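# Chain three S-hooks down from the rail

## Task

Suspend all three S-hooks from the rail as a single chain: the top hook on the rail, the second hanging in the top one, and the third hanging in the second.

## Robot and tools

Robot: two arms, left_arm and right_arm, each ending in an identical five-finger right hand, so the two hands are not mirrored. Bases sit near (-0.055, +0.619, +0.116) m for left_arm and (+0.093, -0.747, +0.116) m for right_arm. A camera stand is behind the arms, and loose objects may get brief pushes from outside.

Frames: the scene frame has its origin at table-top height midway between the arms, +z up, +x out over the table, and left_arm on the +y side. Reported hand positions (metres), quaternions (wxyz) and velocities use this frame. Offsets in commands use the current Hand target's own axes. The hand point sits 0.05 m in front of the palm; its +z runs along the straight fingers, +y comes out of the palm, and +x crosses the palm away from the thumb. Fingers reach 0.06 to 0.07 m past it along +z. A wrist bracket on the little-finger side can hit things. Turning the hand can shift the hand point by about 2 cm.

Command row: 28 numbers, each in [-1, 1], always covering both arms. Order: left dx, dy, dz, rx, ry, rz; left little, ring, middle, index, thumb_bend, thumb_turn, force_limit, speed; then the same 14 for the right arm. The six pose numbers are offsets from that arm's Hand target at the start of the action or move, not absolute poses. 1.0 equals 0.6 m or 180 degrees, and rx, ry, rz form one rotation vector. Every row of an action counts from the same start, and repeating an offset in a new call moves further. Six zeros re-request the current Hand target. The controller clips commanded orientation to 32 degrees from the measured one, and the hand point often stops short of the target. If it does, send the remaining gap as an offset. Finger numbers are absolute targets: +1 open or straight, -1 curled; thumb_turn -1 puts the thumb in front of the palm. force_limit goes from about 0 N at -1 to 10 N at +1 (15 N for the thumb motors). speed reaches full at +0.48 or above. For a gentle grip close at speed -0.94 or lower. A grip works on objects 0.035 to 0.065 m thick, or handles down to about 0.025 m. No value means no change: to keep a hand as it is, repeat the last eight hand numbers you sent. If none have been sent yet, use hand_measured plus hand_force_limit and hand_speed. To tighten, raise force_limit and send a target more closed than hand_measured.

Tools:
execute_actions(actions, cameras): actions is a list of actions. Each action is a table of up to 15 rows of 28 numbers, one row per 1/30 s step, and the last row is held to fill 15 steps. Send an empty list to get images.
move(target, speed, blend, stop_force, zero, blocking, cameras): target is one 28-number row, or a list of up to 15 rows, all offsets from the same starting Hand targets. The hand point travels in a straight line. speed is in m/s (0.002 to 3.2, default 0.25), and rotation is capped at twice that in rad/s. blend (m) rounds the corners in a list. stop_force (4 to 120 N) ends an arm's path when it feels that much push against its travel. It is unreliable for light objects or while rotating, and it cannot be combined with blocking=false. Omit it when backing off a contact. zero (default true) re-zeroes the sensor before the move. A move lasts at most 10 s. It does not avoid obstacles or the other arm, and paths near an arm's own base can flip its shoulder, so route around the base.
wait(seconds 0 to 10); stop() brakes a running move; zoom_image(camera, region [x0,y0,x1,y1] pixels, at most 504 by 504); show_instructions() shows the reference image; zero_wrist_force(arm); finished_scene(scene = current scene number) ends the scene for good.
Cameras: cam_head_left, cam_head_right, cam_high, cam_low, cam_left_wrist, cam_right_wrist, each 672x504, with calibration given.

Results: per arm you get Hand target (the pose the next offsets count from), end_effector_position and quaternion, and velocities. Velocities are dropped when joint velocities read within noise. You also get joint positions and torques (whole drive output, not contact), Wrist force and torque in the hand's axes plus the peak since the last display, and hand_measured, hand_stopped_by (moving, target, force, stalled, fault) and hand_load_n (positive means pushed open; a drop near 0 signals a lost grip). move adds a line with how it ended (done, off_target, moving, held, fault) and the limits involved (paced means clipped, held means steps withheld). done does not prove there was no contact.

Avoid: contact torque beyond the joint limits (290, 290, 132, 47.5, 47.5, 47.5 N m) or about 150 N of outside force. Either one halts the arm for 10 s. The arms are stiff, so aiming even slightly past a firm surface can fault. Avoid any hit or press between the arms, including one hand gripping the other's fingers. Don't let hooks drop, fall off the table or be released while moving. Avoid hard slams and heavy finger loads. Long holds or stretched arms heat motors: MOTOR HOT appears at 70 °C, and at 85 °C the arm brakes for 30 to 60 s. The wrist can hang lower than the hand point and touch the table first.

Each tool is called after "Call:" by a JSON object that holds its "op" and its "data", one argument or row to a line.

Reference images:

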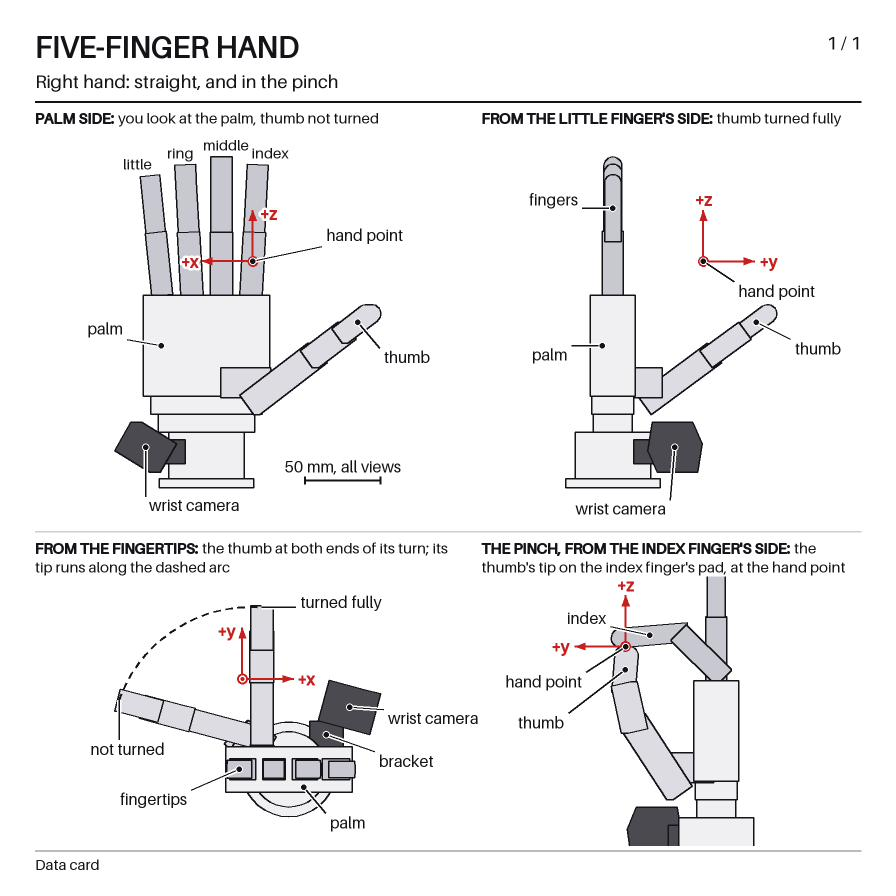

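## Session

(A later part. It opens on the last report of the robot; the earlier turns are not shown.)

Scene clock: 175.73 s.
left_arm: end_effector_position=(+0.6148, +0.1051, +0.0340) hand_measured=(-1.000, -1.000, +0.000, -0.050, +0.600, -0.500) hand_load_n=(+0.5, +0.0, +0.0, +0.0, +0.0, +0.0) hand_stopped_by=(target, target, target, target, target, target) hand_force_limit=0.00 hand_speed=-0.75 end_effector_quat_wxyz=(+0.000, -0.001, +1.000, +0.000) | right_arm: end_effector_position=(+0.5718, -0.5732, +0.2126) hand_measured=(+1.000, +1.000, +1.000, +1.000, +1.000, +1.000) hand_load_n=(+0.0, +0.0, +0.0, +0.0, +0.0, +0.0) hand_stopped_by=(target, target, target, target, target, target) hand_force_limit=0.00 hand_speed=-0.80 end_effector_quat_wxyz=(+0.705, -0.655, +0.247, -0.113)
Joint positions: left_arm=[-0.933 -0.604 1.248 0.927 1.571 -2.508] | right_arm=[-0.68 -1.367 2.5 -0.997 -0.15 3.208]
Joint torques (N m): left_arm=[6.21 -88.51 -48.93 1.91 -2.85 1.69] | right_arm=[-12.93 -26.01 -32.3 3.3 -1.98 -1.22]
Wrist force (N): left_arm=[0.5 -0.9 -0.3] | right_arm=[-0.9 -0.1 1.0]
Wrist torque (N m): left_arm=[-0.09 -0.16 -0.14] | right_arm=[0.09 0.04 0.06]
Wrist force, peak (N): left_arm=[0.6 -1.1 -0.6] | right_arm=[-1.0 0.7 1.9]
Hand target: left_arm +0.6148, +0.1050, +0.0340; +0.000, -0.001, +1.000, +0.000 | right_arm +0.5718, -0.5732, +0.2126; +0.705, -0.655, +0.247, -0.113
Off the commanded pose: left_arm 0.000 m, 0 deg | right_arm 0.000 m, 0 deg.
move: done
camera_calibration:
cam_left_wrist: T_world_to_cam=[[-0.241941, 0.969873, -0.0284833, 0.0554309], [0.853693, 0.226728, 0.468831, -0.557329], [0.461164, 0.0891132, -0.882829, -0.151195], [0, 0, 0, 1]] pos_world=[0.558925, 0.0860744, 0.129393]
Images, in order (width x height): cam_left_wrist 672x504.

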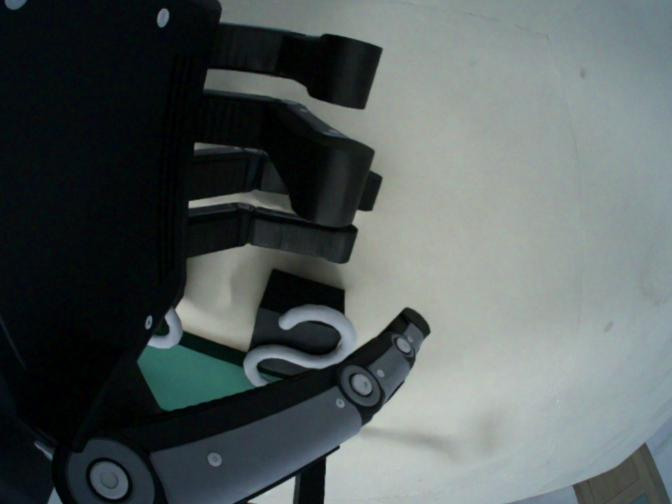

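Call:
{"op": "move", "data": {
  "target": [-0.0328,-0.0008,0,0,0,0,-1,-1,0.0,-0.05,0.6,-0.5,0.0,-0.75,0,0,0,0,0,0,1,1,1,1,1,1,0,-0.8],
  "speed": 0.02,
  "stop_force": 4
}}

Call:
{"op": "move", "data": {
  "target": [0,0,-0.0067,0,0,0,-1,-1,0.0,-0.08,0.6,-0.5,0.0,-0.75,0,0,0,0,0,0,1,1,1,1,1,1,0,-0.8],
  "speed": 0.02,
  "cameras": ["cam_left_wrist"]
}}

Call:
{"op": "zoom_image", "data": {
  "camera": "cam_left_wrist",
  "region": [230, 190, 390, 330]
}}

Scene clock: 186.63 s.
left_arm: end_effector_position=(+0.6345, +0.1046, +0.0340) hand_measured=(-1.000, -1.000, +0.000, -0.050, +0.600, -0.500) hand_load_n=(+0.5, +0.0, +0.0, +0.0, +0.0, +0.0) hand_stopped_by=(target, target, target, target, target, target) hand_force_limit=0.00 hand_speed=-0.75 end_effector_quat_wxyz=(+0.000, -0.001, +1.000, +0.000) | right_arm: end_effector_position=(+0.5718, -0.5732, +0.2126) hand_measured=(+1.000, +1.000, +1.000, +1.000, +1.000, +1.000) hand_load_n=(+0.0, +0.0, +0.0, +0.0, +0.0, +0.0) hand_stopped_by=(target, target, target, target, target, target) hand_force_limit=0.00 hand_speed=-0.80 end_effector_quat_wxyz=(+0.705, -0.655, +0.247, -0.113)
Joint positions: left_arm=[-0.914 -0.583 1.203 0.951 1.571 -2.489] | right_arm=[-0.68 -1.367 2.5 -0.997 -0.15 3.208]
Joint torques (N m): left_arm=[16.02 -90.45 -48.81 6.55 -2.09 3.28] | right_arm=[-13.95 -21.78 -32.65 3.28 -1.99 -1.04]
Wrist force (N): left_arm=[0.7 -0.9 -0.3] | right_arm=[-1.1 0.5 1.6]
Wrist torque (N m): left_arm=[-0.07 -0.17 -0.13] | right_arm=[0.15 0.06 0.07]
Wrist force, peak (N): left_arm=[0.4 -1.1 -0.5] | right_arm=[-1.0 0.2 2.1]
Hand target: left_arm +0.6345, +0.1046, +0.0340; +0.000, -0.001, +1.000, +0.000 | right_arm +0.5718, -0.5732, +0.2126; +0.705, -0.655, +0.247, -0.113
Off the commanded pose: left_arm 0.000 m, 0 deg | right_arm 0.000 m, 0 deg.
move: done

Scene clock: 187.33 s.
left_arm: end_effector_position=(+0.6345, +0.1046, +0.0379) hand_measured=(-1.000, -1.000, +0.000, -0.080, +0.600, -0.500) hand_load_n=(+0.5, +0.5, +0.0, +0.0, +0.0, +0.0) hand_stopped_by=(target, target, target, target, target, target) hand_force_limit=0.00 hand_speed=-0.75 end_effector_quat_wxyz=(+0.000, -0.001, +1.000, +0.000) | right_arm: end_effector_position=(+0.5718, -0.5732, +0.2126) hand_measured=(+1.000, +1.000, +1.000, +1.000, +1.000, +1.000) hand_load_n=(+0.0, +0.0, +0.0, +0.0, +0.0, +0.0) hand_stopped_by=(target, target, target, target, target, target) hand_force_limit=0.00 hand_speed=-0.80 end_effector_quat_wxyz=(+0.705, -0.655, +0.247, -0.113)
Joint positions: left_arm=[-0.914 -0.586 1.203 0.955 1.571 -2.489] | right_arm=[-0.68 -1.367 2.5 -0.997 -0.15 3.208]
Joint torques (N m): left_arm=[18.68 -112.7 -49.59 6.58 -0.84 3.57] | right_arm=[-16.41 -24.34 -32.85 3.41 -1.95 -0.7]
Wrist force (N): left_arm=[0.5 -0.8 -0.1] | right_arm=[-1.1 0.8 1.2]
Wrist torque (N m): left_arm=[-0.08 -0.14 -0.14] | right_arm=[0.21 0.08 0.07]
Wrist force, peak (N): left_arm=[0.8 -0.7 -0.7] | right_arm=[-1.0 0.6 1.9]
Hand target: left_arm +0.6345, +0.1046, +0.0380; +0.000, -0.001, +1.000, +0.000 | right_arm +0.5718, -0.5732, +0.2126; +0.705, -0.655, +0.247, -0.113
Off the commanded pose: left_arm 0.000 m, 0 deg | right_arm 0.000 m, 0 deg.
move: done
camera_calibration:
cam_left_wrist: T_world_to_cam=[[-0.241951, 0.969869, -0.0285165, 0.0608038], [0.853648, 0.226744, 0.468906, -0.575847], [0.461243, 0.0891089, -0.882788, -0.156843], [0, 0, 0, 1]] pos_world=[0.578625, 0.0855744, 0.133293]
Images, in order (width x height): cam_left_wrist 672x504.

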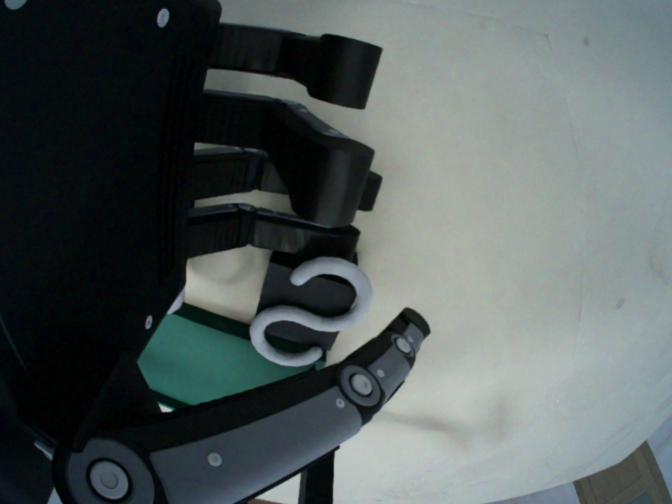

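Scaled by 3.150 from the camera's 672x504 image, which has a finer 960x720 frame.

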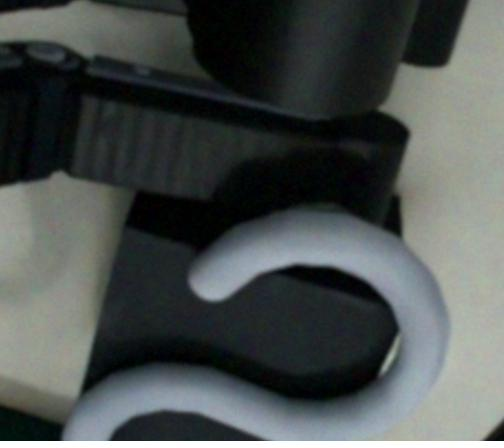

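Call:
{"op": "move", "data": {
  "target": [0,0,0,0,0,0,-1,-1,0.0,-0.08,0.1,-0.5,0.0,-0.75,0,0,0,0,0,0,1,1,1,1,1,1,0,-0.8],
  "speed": 0.02,
  "cameras": ["cam_left_wrist"]
}}

Call:
{"op": "zoom_image", "data": {
  "camera": "cam_left_wrist",
  "region": [230, 190, 390, 350]
}}

Scene clock: 192.17 s.
left_arm: end_effector_position=(+0.6345, +0.1046, +0.0380) hand_measured=(-1.000, -1.000, +0.000, -0.080, +0.100, -0.500) hand_load_n=(+0.0, +0.5, +0.0, +0.0, +0.0, +0.0) hand_stopped_by=(target, target, target, target, target, target) hand_force_limit=0.00 hand_speed=-0.75 end_effector_quat_wxyz=(+0.000, -0.001, +1.000, +0.000) | right_arm: end_effector_position=(+0.5718, -0.5732, +0.2126) hand_measured=(+1.000, +1.000, +1.000, +1.000, +1.000, +1.000) hand_load_n=(+0.0, +0.0, -0.5, +0.0, +0.0, -0.5) hand_stopped_by=(target, target, target, target, target, target) hand_force_limit=0.00 hand_speed=-0.80 end_effector_quat_wxyz=(+0.705, -0.655, +0.247, -0.113)
Joint positions: left_arm=[-0.914 -0.587 1.203 0.955 1.571 -2.489] | right_arm=[-0.68 -1.367 2.5 -0.997 -0.15 3.208]
Joint torques (N m): left_arm=[15.34 -112.65 -48.45 6.39 1.42 3.32] | right_arm=[-14.86 -24.93 -32.57 3.26 -1.83 -0.55]
Wrist force (N): left_arm=[0.7 -0.8 -0.2] | right_arm=[-0.9 0.5 1.5]
Wrist torque (N m): left_arm=[-0.07 -0.18 -0.13] | right_arm=[0.16 0.04 0.07]
Wrist force, peak (N): left_arm=[1.0 -0.9 -0.4] | right_arm=[-0.9 0.7 2.2]
Hand target: left_arm +0.6345, +0.1046, +0.0380; +0.000, -0.001, +1.000, +0.000 | right_arm +0.5718, -0.5732, +0.2126; +0.705, -0.655, +0.247, -0.113
Off the commanded pose: left_arm 0.000 m, 0 deg | right_arm 0.000 m, 0 deg.
move: done
camera_calibration:
cam_left_wrist: T_world_to_cam=[[-0.241951, 0.969869, -0.0285165, 0.0608066], [0.853648, 0.226744, 0.468906, -0.575894], [0.461243, 0.0891089, -0.882788, -0.156755], [0, 0, 0, 1]] pos_world=[0.578625, 0.0855744, 0.133393]
Images, in order (width x height): cam_left_wrist 672x504.

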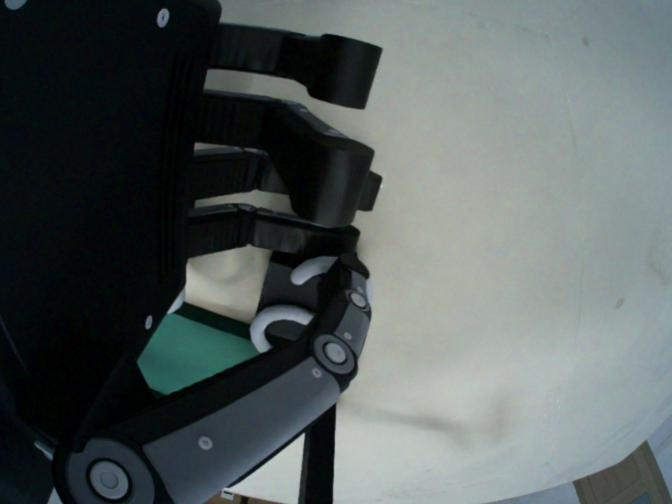

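Scaled by 3.150 from the camera's 672x504 image, which has a finer 960x720 frame.

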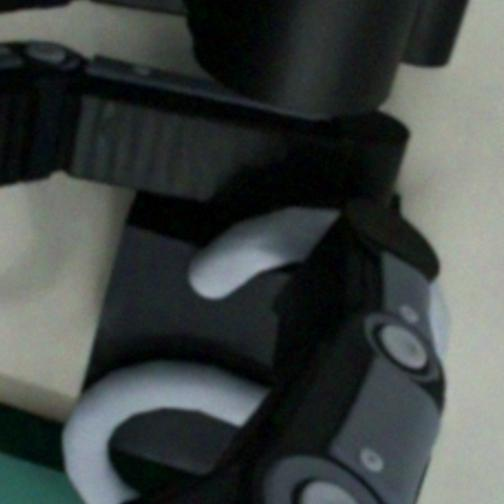

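Same as before; close the pinch.

Call:
{"op": "move", "data": {
  "target": [0,0,0,0,0,0,-1,-1,0.0,-0.4,0.1,-0.5,-0.6,-0.9,0,0,0,0,0,0,1,1,1,1,1,1,0,-0.8],
  "speed": 0.02
}}

Call:
{"op": "move", "data": {
  "target": [0,0,0,0,0,0,-1,-1,0.0,-0.45,-0.1,-0.5,0.0,-0.92,0,0,0,0,0,0,1,1,1,1,1,1,0,-0.8],
  "speed": 0.02
}}

Call:
{"op": "move", "data": {
  "target": [0,0,-0.1867,0,0,0,-1,-1,0.0,-0.45,-0.1,-0.5,0.0,-0.92,0,0,0,0,0,0,1,1,1,1,1,1,0,-0.8],
  "speed": 0.08,
  "cameras": ["cam_left_wrist","cam_low"]
}}

Call:
{"op": "zoom_image", "data": {
  "camera": "cam_left_wrist",
  "region": [220, 200, 400, 380]
}}

Scene clock: 197.17 s.
left_arm: end_effector_position=(+0.6345, +0.1046, +0.0380) hand_measured=(-1.000, -1.000, +0.000, -0.144, +0.100, -0.500) hand_load_n=(+0.0, +0.0, +0.0, +2.0, +1.0, +0.0) hand_stopped_by=(target, target, target, force, target, target) hand_force_limit=-0.60 hand_speed=-0.90 end_effector_quat_wxyz=(+0.000, -0.001, +1.000, +0.000) | right_arm: end_effector_position=(+0.5718, -0.5732, +0.2126) hand_measured=(+1.000, +1.000, +1.000, +1.000, +1.000, +1.000) hand_load_n=(+0.0, +0.0, +0.0, -0.5, +0.0, +0.0) hand_stopped_by=(target, target, target, target, target, target) hand_force_limit=0.00 hand_speed=-0.80 end_effector_quat_wxyz=(+0.705, -0.655, +0.247, -0.113)
Joint positions: left_arm=[-0.914 -0.587 1.203 0.955 1.571 -2.489] | right_arm=[-0.68 -1.367 2.5 -0.997 -0.15 3.208]
Joint torques (N m): left_arm=[17.29 -113.12 -47.45 5.96 1.04 3.44] | right_arm=[-15.24 -24.96 -32.35 2.99 -1.95 -0.54]
Wrist force (N): left_arm=[0.7 -0.7 -0.5] | right_arm=[-0.4 0.5 1.5]
Wrist torque (N m): left_arm=[-0.03 -0.15 -0.13] | right_arm=[0.15 -0.04 0.10]
Wrist force, peak (N): left_arm=[0.9 -0.9 -0.3] | right_arm=[-0.7 0.4 2.2]
Hand target: left_arm +0.6345, +0.1046, +0.0380; +0.000, -0.001, +1.000, +0.000 | right_arm +0.5718, -0.5732, +0.2126; +0.705, -0.655, +0.247, -0.113
Off the commanded pose: left_arm 0.000 m, 0 deg | right_arm 0.000 m, 0 deg.
move: done

Scene clock: 197.90 s.
left_arm: end_effector_position=(+0.6345, +0.1046, +0.0380) hand_measured=(-1.000, -1.000, +0.000, -0.150, +0.048, -0.500) hand_load_n=(+0.0, +0.0, +0.5, +10.0, +7.0, -1.0) hand_stopped_by=(target, target, target, force, force, target) hand_force_limit=0.00 hand_speed=-0.92 end_effector_quat_wxyz=(+0.000, -0.001, +1.000, +0.000) | right_arm: end_effector_position=(+0.5718, -0.5732, +0.2126) hand_measured=(+1.000, +1.000, +1.000, +1.000, +1.000, +1.000) hand_load_n=(+0.0, +0.0, +0.0, +0.0, +0.0, +0.0) hand_stopped_by=(target, target, target, target, target, target) hand_force_limit=0.00 hand_speed=-0.80 end_effector_quat_wxyz=(+0.705, -0.655, +0.247, -0.113)
Joint positions: left_arm=[-0.914 -0.587 1.203 0.955 1.571 -2.489] | right_arm=[-0.68 -1.367 2.5 -0.997 -0.15 3.208]
Joint torques (N m): left_arm=[17.77 -112.51 -47.79 5.59 1.28 3.56] | right_arm=[-15.54 -23 -32.76 2.93 -1.64 -0.74]
Wrist force (N): left_arm=[0.3 -0.8 0.0] | right_arm=[-0.7 0.5 1.8]
Wrist torque (N m): left_arm=[-0.06 -0.11 -0.15] | right_arm=[0.15 -0.01 0.09]
Wrist force, peak (N): left_arm=[0.6 -1.2 -0.2] | right_arm=[-0.9 0.3 1.8]
Hand target: left_arm +0.6345, +0.1046, +0.0380; +0.000, -0.001, +1.000, +0.000 | right_arm +0.5718, -0.5732, +0.2126; +0.705, -0.655, +0.247, -0.113
Off the commanded pose: left_arm 0.000 m, 0 deg | right_arm 0.000 m, 0 deg.
move: done

Scene clock: 199.73 s.
left_arm: end_effector_position=(+0.6345, +0.1046, +0.1499) hand_measured=(-1.000, -1.000, +0.000, -0.150, +0.048, -0.500) hand_load_n=(+0.0, +0.0, +0.5, +10.0, +7.0, -1.0) hand_stopped_by=(target, target, target, force, force, target) hand_force_limit=0.00 hand_speed=-0.92 end_effector_quat_wxyz=(+0.000, -0.001, +1.000, +0.000) | right_arm: end_effector_position=(+0.5718, -0.5732, +0.2126) hand_measured=(+1.000, +1.000, +1.000, +1.000, +1.000, +1.000) hand_load_n=(+0.0, +0.0, +0.0, +0.0, +0.0, -0.5) hand_stopped_by=(target, target, target, target, target, target) hand_force_limit=0.00 hand_speed=-0.80 end_effector_quat_wxyz=(+0.705, -0.655, +0.247, -0.113)
Joint positions: left_arm=[-0.914 -0.69 1.181 1.081 1.571 -2.489] | right_arm=[-0.68 -1.367 2.5 -0.997 -0.15 3.208]
Joint torques (N m): left_arm=[12.65 -113.99 -51.44 6.41 -0.32 2.37] | right_arm=[-15.97 -24.56 -32.4 2.91 -1.56 -0.65]
Wrist force (N): left_arm=[0.7 -0.6 0.0] | right_arm=[-0.8 0.5 1.9]
Wrist torque (N m): left_arm=[-0.03 -0.20 -0.09] | right_arm=[0.13 0.00 0.08]
Wrist force, peak (N): left_arm=[1.2 -0.6 -0.1] | right_arm=[-0.9 0.6 2.1]
Hand target: left_arm +0.6345, +0.1045, +0.1500; +0.000, -0.001, +1.000, +0.000 | right_arm +0.5718, -0.5732, +0.2126; +0.705, -0.655, +0.247, -0.113
Off the commanded pose: left_arm 0.000 m, 0 deg | right_arm 0.000 m, 0 deg.
move: done
camera_calibration:
cam_left_wrist: T_world_to_cam=[[-0.241951, 0.969869, -0.0285165, 0.0640218], [0.853648, 0.226744, 0.468906, -0.62845], [0.461243, 0.0891089, -0.882788, -0.0580168], [0, 0, 0, 1]] pos_world=[0.578725, 0.0855744, 0.245293]
Images, in order (width x height): cam_low 672x504, cam_left_wrist 672x504.

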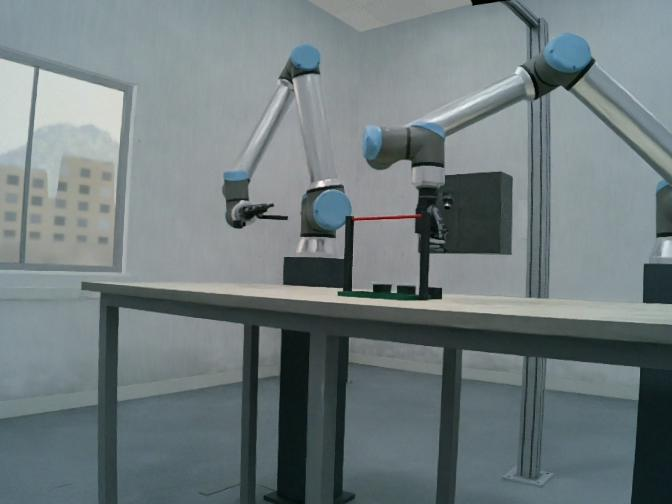

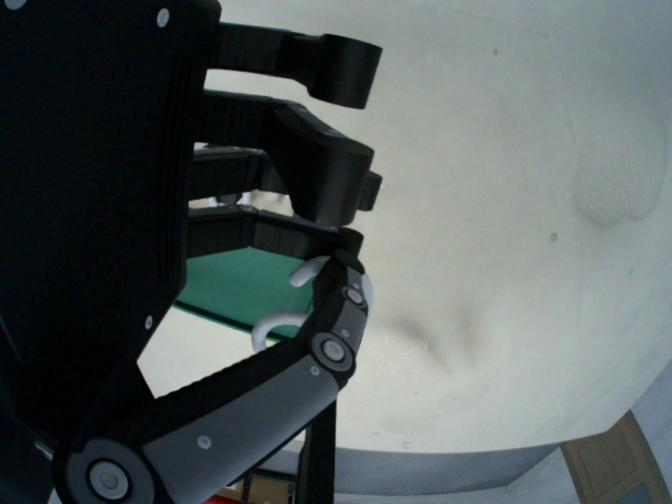

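Scaled by 2.800 from the camera's 672x504 image, which has a finer 960x720 frame.

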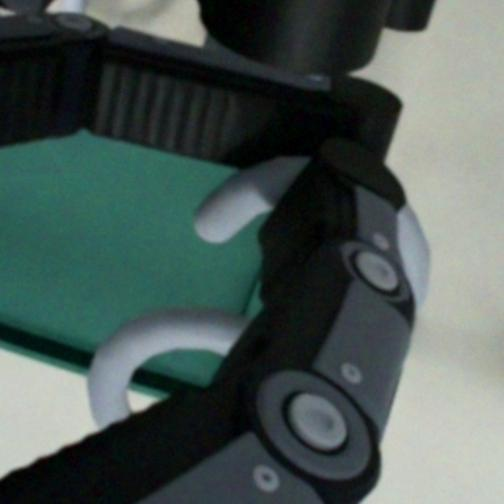

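Call:
{"op": "move", "data": {
  "target": [-0.0092,-0.2243,-0.1167,0.3927,-0.25,0.298,-1,-1,0.0,-0.45,-0.1,-0.5,0.0,-0.92,0,0,0,0,0,0,1,1,1,1,1,1,0,-0.8],
  "speed": 0.25,
  "cameras": ["cam_left_wrist","cam_low","cam_head_left","cam_high"]
}}

Scene clock: 236.87 s.
left_arm: end_effector_position=(+0.6402, -0.0300, +0.2200) hand_measured=(-1.000, -1.000, +0.000, -0.150, +0.048, -0.500) hand_load_n=(+0.0, +0.0, +0.0, +10.0, +6.5, -2.0) hand_stopped_by=(target, target, target, force, force, target) hand_force_limit=0.00 hand_speed=-0.92 end_effector_quat_wxyz=(+0.345, +0.411, +0.647, -0.542) | right_arm: end_effector_position=(+0.5718, -0.5732, +0.2126) hand_measured=(+1.000, +1.000, +1.000, +1.000, +1.000, +1.000) hand_load_n=(+0.0, +0.0, +0.0, +0.0, +0.0, +0.0) hand_stopped_by=(target, target, target, target, target, target) hand_force_limit=0.00 hand_speed=-0.80 end_effector_quat_wxyz=(+0.705, -0.655, +0.247, -0.113)
Joint positions: left_arm=[-0.786 -0.956 1.773 -0.573 2.336 -1.837] | right_arm=[-0.68 -1.367 2.5 -0.997 -0.15 3.208]
Joint torques (N m): left_arm=[16.57 -69.67 -18.78 -3.44 4.14 -2.77] | right_arm=[-16.54 -23.21 -32.23 2.91 -1.71 -0.72]
Wrist force (N): left_arm=[0.1 -0.3 0.9] | right_arm=[-0.8 0.3 1.8]
Wrist torque (N m): left_arm=[-0.06 -0.04 0.17] | right_arm=[0.11 0.02 0.08]
Wrist force, peak (N): left_arm=[0.8 -1.5 0.4] | right_arm=[-1.3 0.6 2.1]
Hand target: left_arm +0.6402, -0.0301, +0.2200; +0.345, +0.411, +0.647, -0.542 | right_arm +0.5718, -0.5732, +0.2126; +0.705, -0.655, +0.247, -0.113
Off the commanded pose: left_arm 0.000 m, 0 deg | right_arm 0.000 m, 0 deg.
move: done
camera_calibration:
cam_left_wrist: T_world_to_cam=[[0.776853, 0.0819816, -0.624322, -0.349879], [0.565715, 0.344542, 0.749171, -0.509342], [0.276524, -0.935184, 0.221281, -0.142159], [0, 0, 0, 1]] pos_world=[0.599258, 0.0712283, 0.194604]
Images, in order (width x height): cam_head_left 672x504, cam_high 672x504, cam_low 672x504, cam_left_wrist 672x504.

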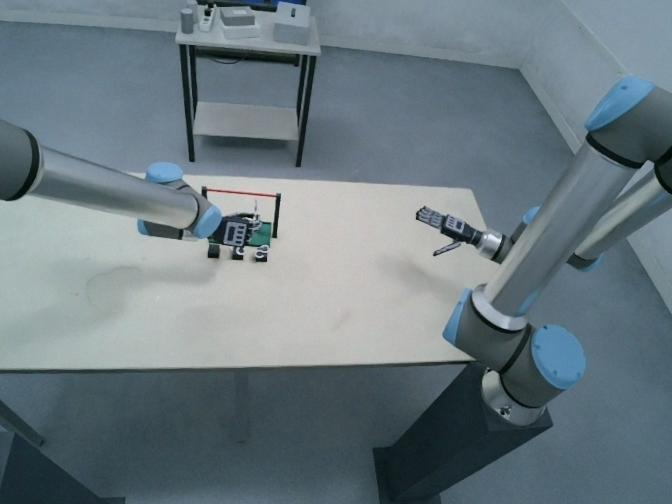

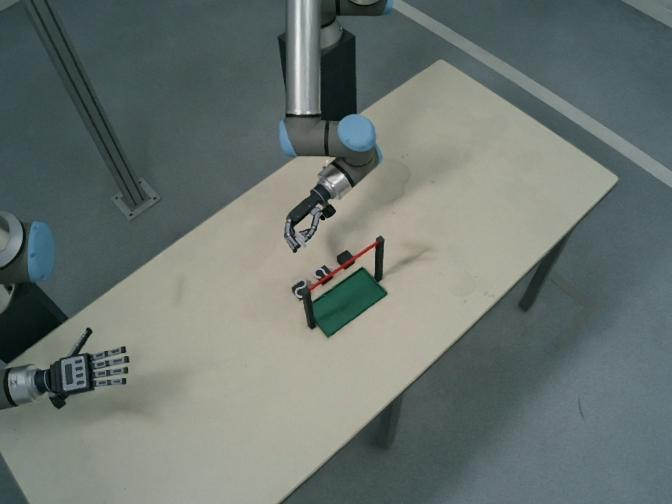

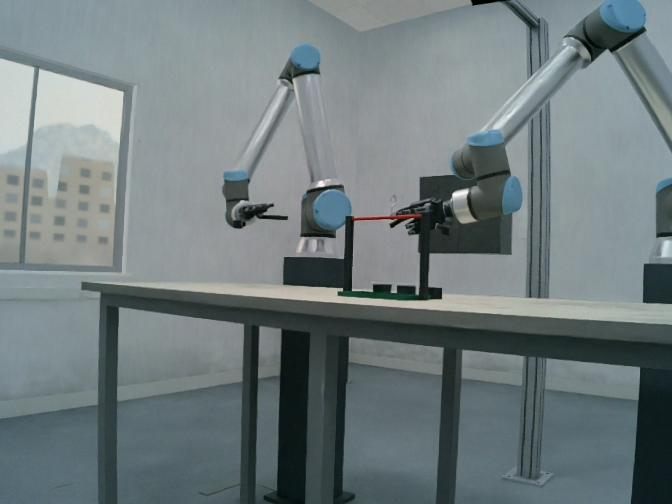

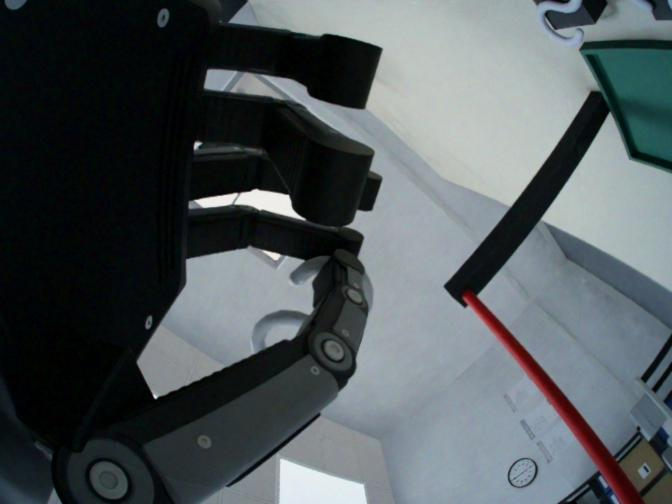

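Call:
{"op": "move", "data": {
  "target": [0,0,0,0,0,0,-1,-1,0.0,-0.45,-0.1,-0.5,0.0,-0.92,-0.2157,0.0487,0.5194,0,0,0,1,1,1,1,1,1,0,-0.8],
  "speed": 0.25,
  "cameras": ["cam_right_wrist","cam_low"]
}}

Call:
{"op": "zoom_image", "data": {
  "camera": "cam_right_wrist",
  "region": [250, 60, 410, 260]
}}

Scene clock: 242.03 s.
left_arm: end_effector_position=(+0.6402, -0.0301, +0.2200) hand_measured=(-1.000, -1.000, +0.000, -0.150, +0.048, -0.500) hand_load_n=(+0.0, +0.0, +0.0, +10.0, +6.5, -2.0) hand_stopped_by=(target, target, target, force, force, target) hand_force_limit=0.00 hand_speed=-0.92 end_effector_quat_wxyz=(+0.345, +0.411, +0.647, -0.542) | right_arm: end_effector_position=(+0.6117, -0.2370, +0.2162) hand_measured=(+1.000, +1.000, +1.000, +1.000, +1.000, +1.000) hand_load_n=(+0.0, +0.0, +0.0, +0.0, +0.0, -0.5) hand_stopped_by=(target, target, target, target, target, target) hand_force_limit=0.00 hand_speed=-0.80 end_effector_quat_wxyz=(+0.705, -0.655, +0.247, -0.113)
Joint positions: left_arm=[-0.786 -0.956 1.773 -0.573 2.336 -1.837] | right_arm=[0.173 -1.274 2.335 -1.092 0.705 3.367]
Joint torques (N m): left_arm=[15.26 -68.04 -18.42 -3.23 4.07 -2.52] | right_arm=[14.59 -38.92 -37.79 1.28 2.69 -1.33]
Wrist force (N): left_arm=[0.2 -0.6 1.0] | right_arm=[-0.9 0.9 1.4]
Wrist torque (N m): left_arm=[-0.11 -0.05 0.16] | right_arm=[0.23 0.07 0.06]
Wrist force, peak (N): left_arm=[0.0 -0.5 1.2] | right_arm=[-1.9 0.6 2.7]
Hand target: left_arm +0.6402, -0.0301, +0.2200; +0.345, +0.411, +0.647, -0.542 | right_arm +0.6117, -0.2369, +0.2162; +0.705, -0.655, +0.247, -0.113
Off the commanded pose: left_arm 0.000 m, 0 deg | right_arm 0.000 m, 0 deg.
move: done
camera_calibration:
cam_right_wrist: T_world_to_cam=[[0.000599502, 0.00139813, -0.999999, 0.220438], [-0.999998, 0.0020593, -0.000596622, 0.621242], [0.00205846, 0.999997, 0.00139936, 0.358282], [0, 0, 0, 1]] pos_world=[0.62037, -0.359868, 0.220307]
Images, in order (width x height): cam_low 672x504, cam_right_wrist 672x504.

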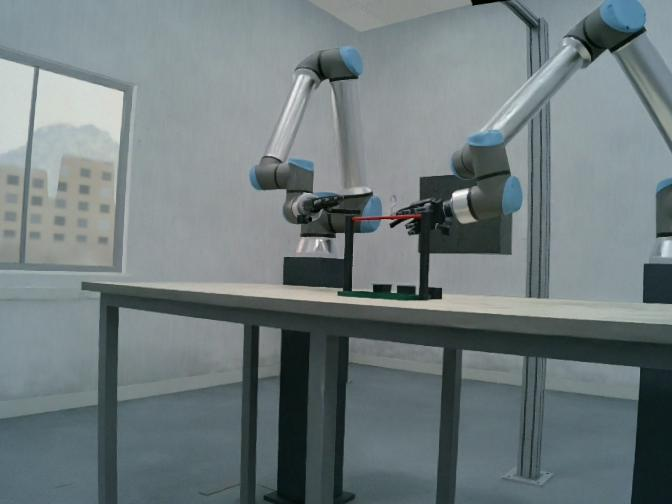

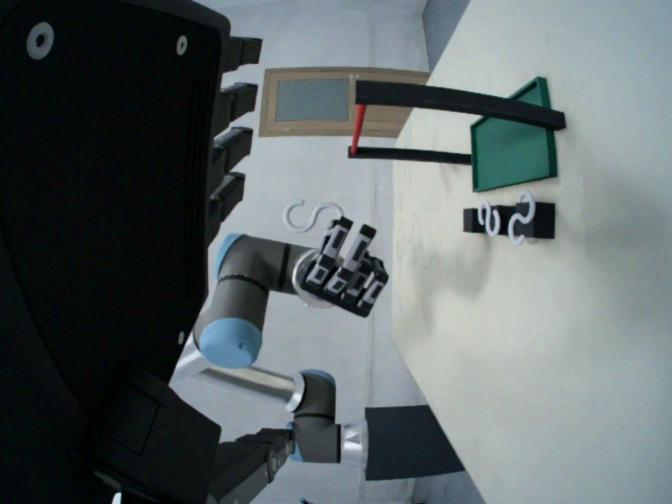

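Scaled by 2.520 from the camera's 672x504 image, which has a finer 960x720 frame.

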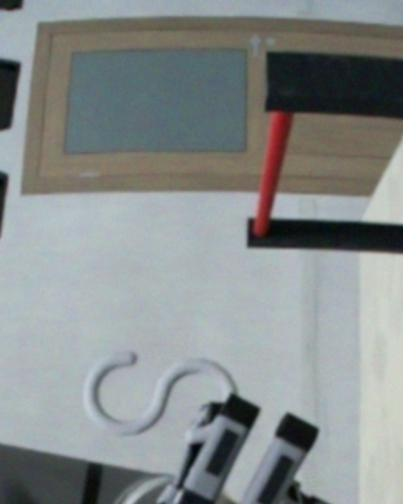

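Call:
{"op": "move", "data": {
  "target": [0.01,0.1178,0.0104,0,0,0,-1,-1,0.0,-0.45,-0.1,-0.5,0.0,-0.92,0,0,0,0,0,0,1,1,1,1,1,1,0,-0.8],
  "speed": 0.1,
  "stop_force": 8,
  "cameras": ["cam_right_wrist","cam_low","cam_head_left"]
}}

Call:
{"op": "zoom_image", "data": {
  "camera": "cam_right_wrist",
  "region": [310, 80, 410, 180]
}}

Call:
{"op": "zoom_image", "data": {
  "camera": "cam_low",
  "region": [355, 190, 415, 250]
}}

Call:
{"op": "zoom_image", "data": {
  "camera": "cam_head_left",
  "region": [225, 170, 285, 230]
}}

Scene clock: 263.80 s.
left_arm: end_effector_position=(+0.7017, -0.0300, +0.1841) hand_measured=(-1.000, -1.000, +0.000, -0.150, +0.048, -0.500) hand_load_n=(+0.0, +0.0, +0.0, +10.0, +6.5, -2.0) hand_stopped_by=(target, target, target, force, force, target) hand_force_limit=0.00 hand_speed=-0.92 end_effector_quat_wxyz=(+0.345, +0.411, +0.647, -0.542) | right_arm: end_effector_position=(+0.6117, -0.2369, +0.2162) hand_measured=(+1.000, +1.000, +1.000, +1.000, +1.000, +1.000) hand_load_n=(+0.0, +0.0, +0.0, +0.0, +0.0, +0.0) hand_stopped_by=(target, target, target, target, target, target) hand_force_limit=0.00 hand_speed=-0.80 end_effector_quat_wxyz=(+0.705, -0.655, +0.247, -0.113)
Joint positions: left_arm=[-0.729 -0.849 1.655 -0.547 2.392 -1.817] | right_arm=[0.173 -1.273 2.335 -1.092 0.705 3.367]
Joint torques (N m): left_arm=[17.24 -76.11 -48.4 1.66 3.84 3.53] | right_arm=[12.73 -36.72 -37.77 1.16 2.05 -1.43]
Wrist force (N): left_arm=[0.3 -0.4 0.7] | right_arm=[-1.0 1.2 1.7]
Wrist torque (N m): left_arm=[-0.08 -0.11 -0.04] | right_arm=[0.26 0.08 0.07]
Wrist force, peak (N): left_arm=[0.4 -1.2 0.7] | right_arm=[-1.9 1.0 1.3]
Hand target: left_arm +0.7017, -0.0300, +0.1841; +0.345, +0.411, +0.647, -0.542 | right_arm +0.6117, -0.2369, +0.2162; +0.705, -0.655, +0.247, -0.113
Off the commanded pose: left_arm 0.000 m, 0 deg | right_arm 0.000 m, 0 deg.
move: done
camera_calibration:
cam_right_wrist: T_world_to_cam=[[0.000599502, 0.00139813, -0.999999, 0.220438], [-0.999998, 0.0020593, -0.000596622, 0.621241], [0.00205846, 0.999997, 0.00139936, 0.358182], [0, 0, 0, 1]] pos_world=[0.62037, -0.359768, 0.220307]
Images, in order (width x height): cam_head_left 672x504, cam_low 672x504, cam_right_wrist 672x504.

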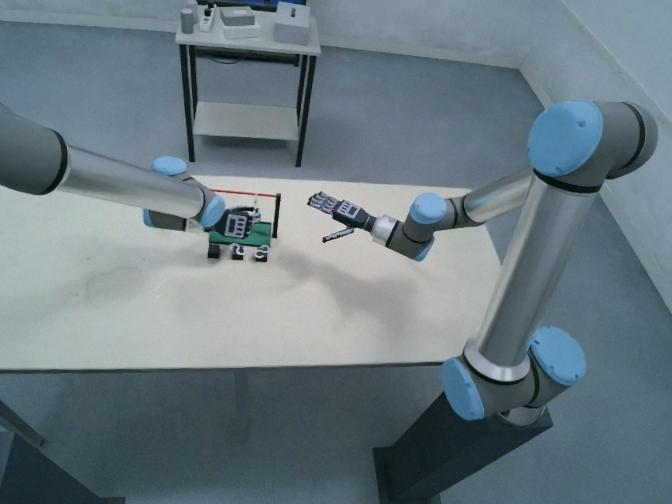

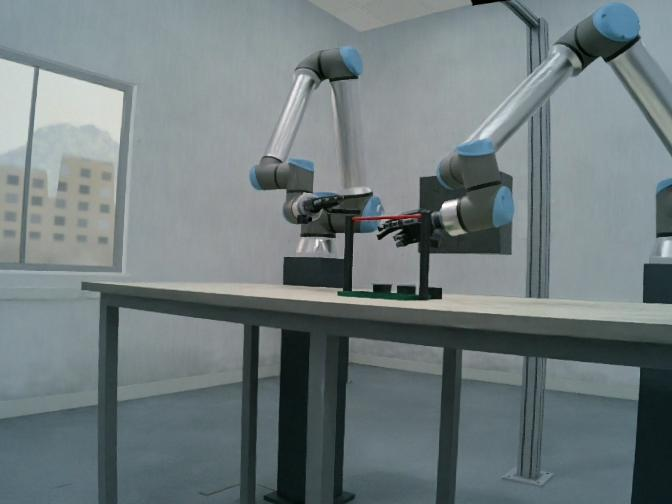

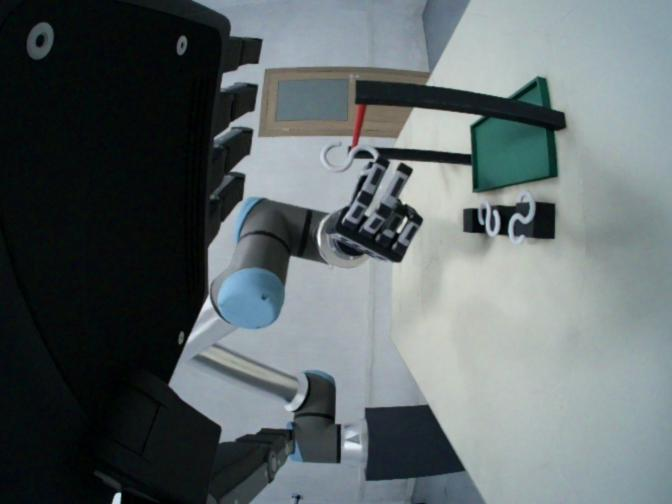

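Scaled by 5.040 from the camera's 672x504 image, which has a finer 960x720 frame.

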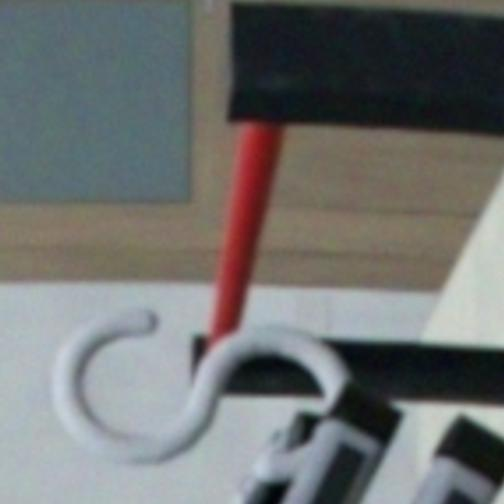

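Scaled by 8.400 from the camera's 672x504 image, which has a finer 960x720 frame.

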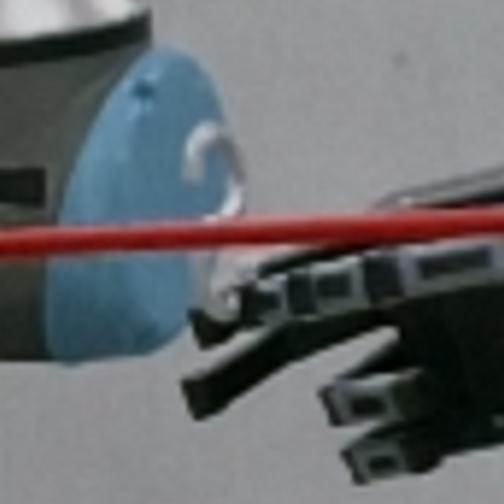

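Scaled by 8.400 from the camera's 672x504 image, which has a finer 960x720 frame.

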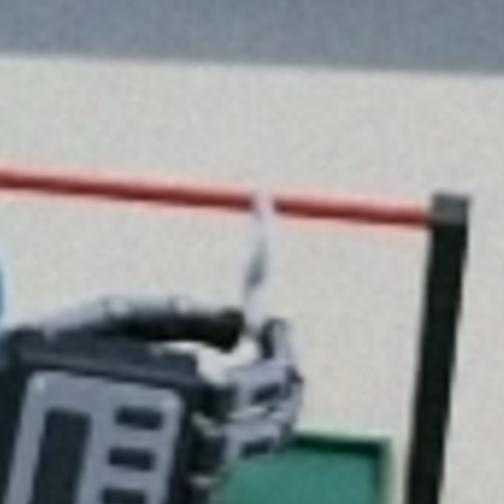

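Call:
{"op": "move", "data": {
  "target": [-0.0001,0.0294,0.0022,0,0,0,-1,-1,0.0,-0.45,-0.1,-0.5,0.0,-0.92,0,0,0,0,0,0,1,1,1,1,1,1,0,-0.8],
  "speed": 0.04,
  "stop_force": 4,
  "cameras": ["cam_right_wrist","cam_low","cam_head_left"]
}}

Call:
{"op": "zoom_image", "data": {
  "camera": "cam_right_wrist",
  "region": [315, 95, 395, 175]
}}

Call:
{"op": "zoom_image", "data": {
  "camera": "cam_low",
  "region": [360, 195, 400, 235]
}}

Call:
{"op": "zoom_image", "data": {
  "camera": "cam_head_left",
  "region": [240, 180, 280, 220]
}}

Scene clock: 276.93 s.
left_arm: end_effector_position=(+0.7177, -0.0300, +0.1766) hand_measured=(-1.000, -1.000, +0.000, -0.150, +0.048, -0.500) hand_load_n=(+0.0, +0.0, +0.0, +10.0, +6.5, -2.0) hand_stopped_by=(target, target, target, force, force, target) hand_force_limit=0.00 hand_speed=-0.92 end_effector_quat_wxyz=(+0.345, +0.411, +0.647, -0.542) | right_arm: end_effector_position=(+0.6117, -0.2369, +0.2162) hand_measured=(+1.000, +1.000, +1.000, +1.000, +1.000, +1.000) hand_load_n=(+0.0, +0.0, +0.0, +0.0, +0.0, +0.0) hand_stopped_by=(target, target, target, target, target, target) hand_force_limit=0.00 hand_speed=-0.80 end_effector_quat_wxyz=(+0.705, -0.655, +0.247, -0.113)
Joint positions: left_arm=[-0.715 -0.823 1.622 -0.536 2.405 -1.812] | right_arm=[0.173 -1.273 2.335 -1.092 0.705 3.367]
Joint torques (N m): left_arm=[16.67 -77.66 -48.46 1.67 3.89 3.43] | right_arm=[12.65 -37.02 -37.39 0.94 2.23 -1.23]
Wrist force (N): left_arm=[0.4 -0.4 0.7] | right_arm=[-0.8 0.7 1.3]
Wrist torque (N m): left_arm=[-0.03 -0.11 -0.05] | right_arm=[0.22 0.06 0.06]
Wrist force, peak (N): left_arm=[0.6 -0.2 1.0] | right_arm=[-1.2 0.7 1.9]
Hand target: left_arm +0.7177, -0.0300, +0.1766; +0.345, +0.411, +0.647, -0.542 | right_arm +0.6117, -0.2369, +0.2162; +0.705, -0.655, +0.247, -0.113
Off the commanded pose: left_arm 0.000 m, 0 deg | right_arm 0.000 m, 0 deg.
move: done
camera_calibration:
cam_right_wrist: T_world_to_cam=[[0.000599502, 0.00139813, -0.999999, 0.220438], [-0.999998, 0.0020593, -0.000596622, 0.621241], [0.00205846, 0.999997, 0.00139936, 0.358182], [0, 0, 0, 1]] pos_world=[0.62037, -0.359768, 0.220307]
Images, in order (width x height): cam_head_left 672x504, cam_low 672x504, cam_right_wrist 672x504.

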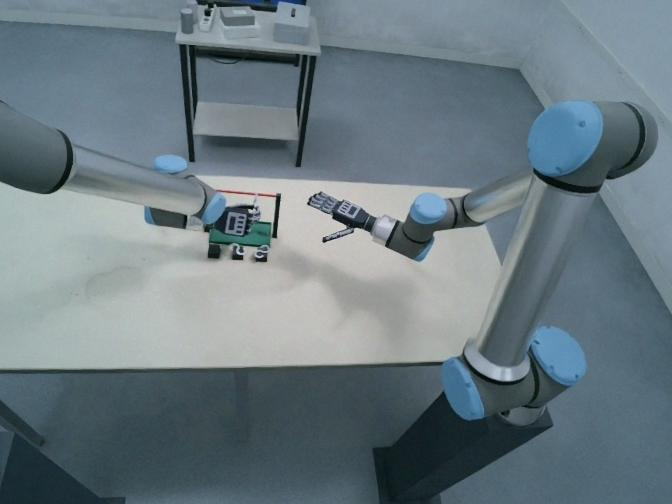

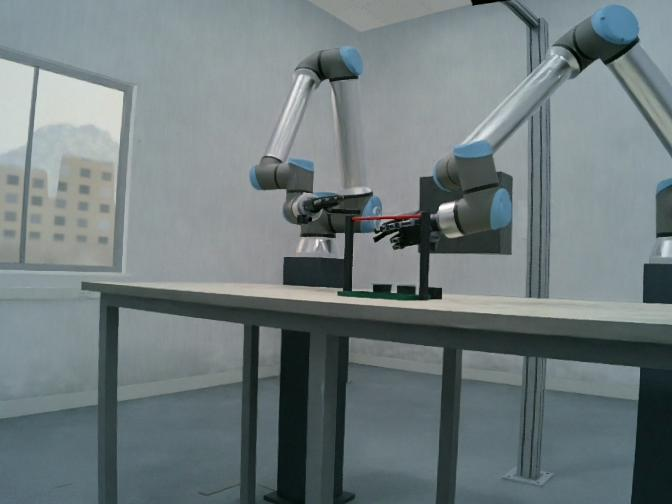

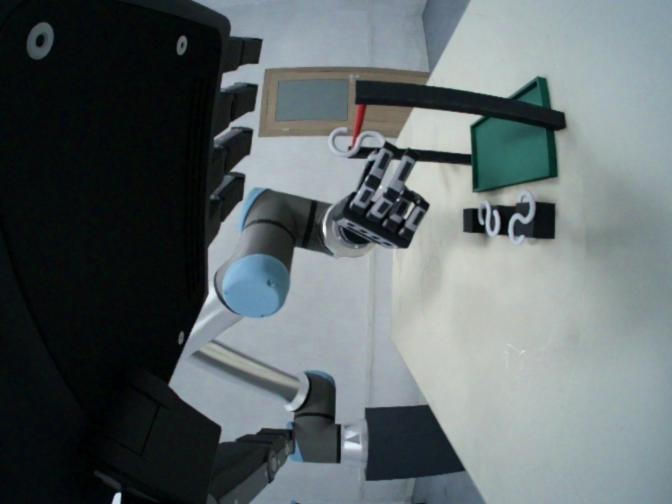

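Scaled by 6.300 from the camera's 672x504 image, which has a finer 960x720 frame.

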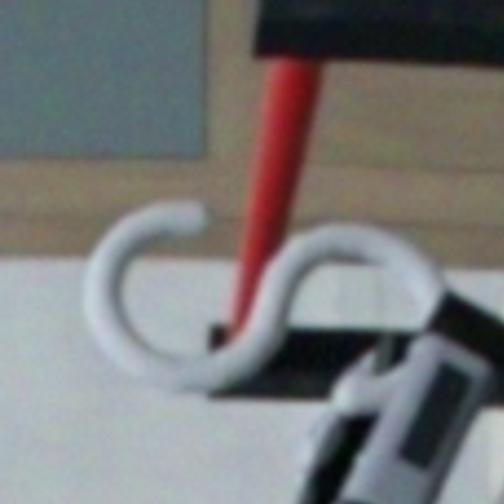

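Scaled by 12.600 from the camera's 672x504 image, which has a finer 960x720 frame.

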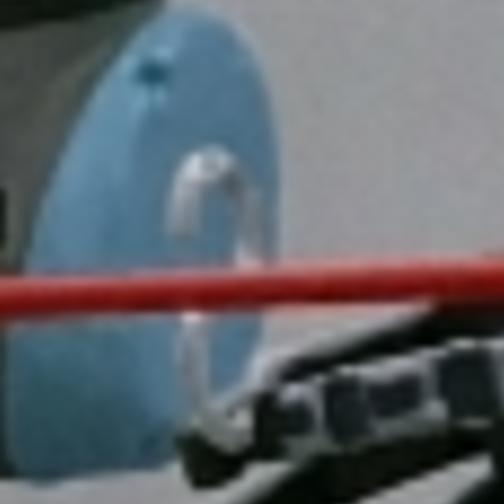

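Scaled by 12.600 from the camera's 672x504 image, which has a finer 960x720 frame.

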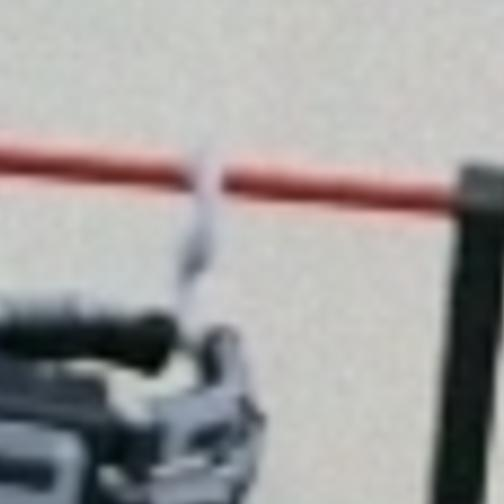

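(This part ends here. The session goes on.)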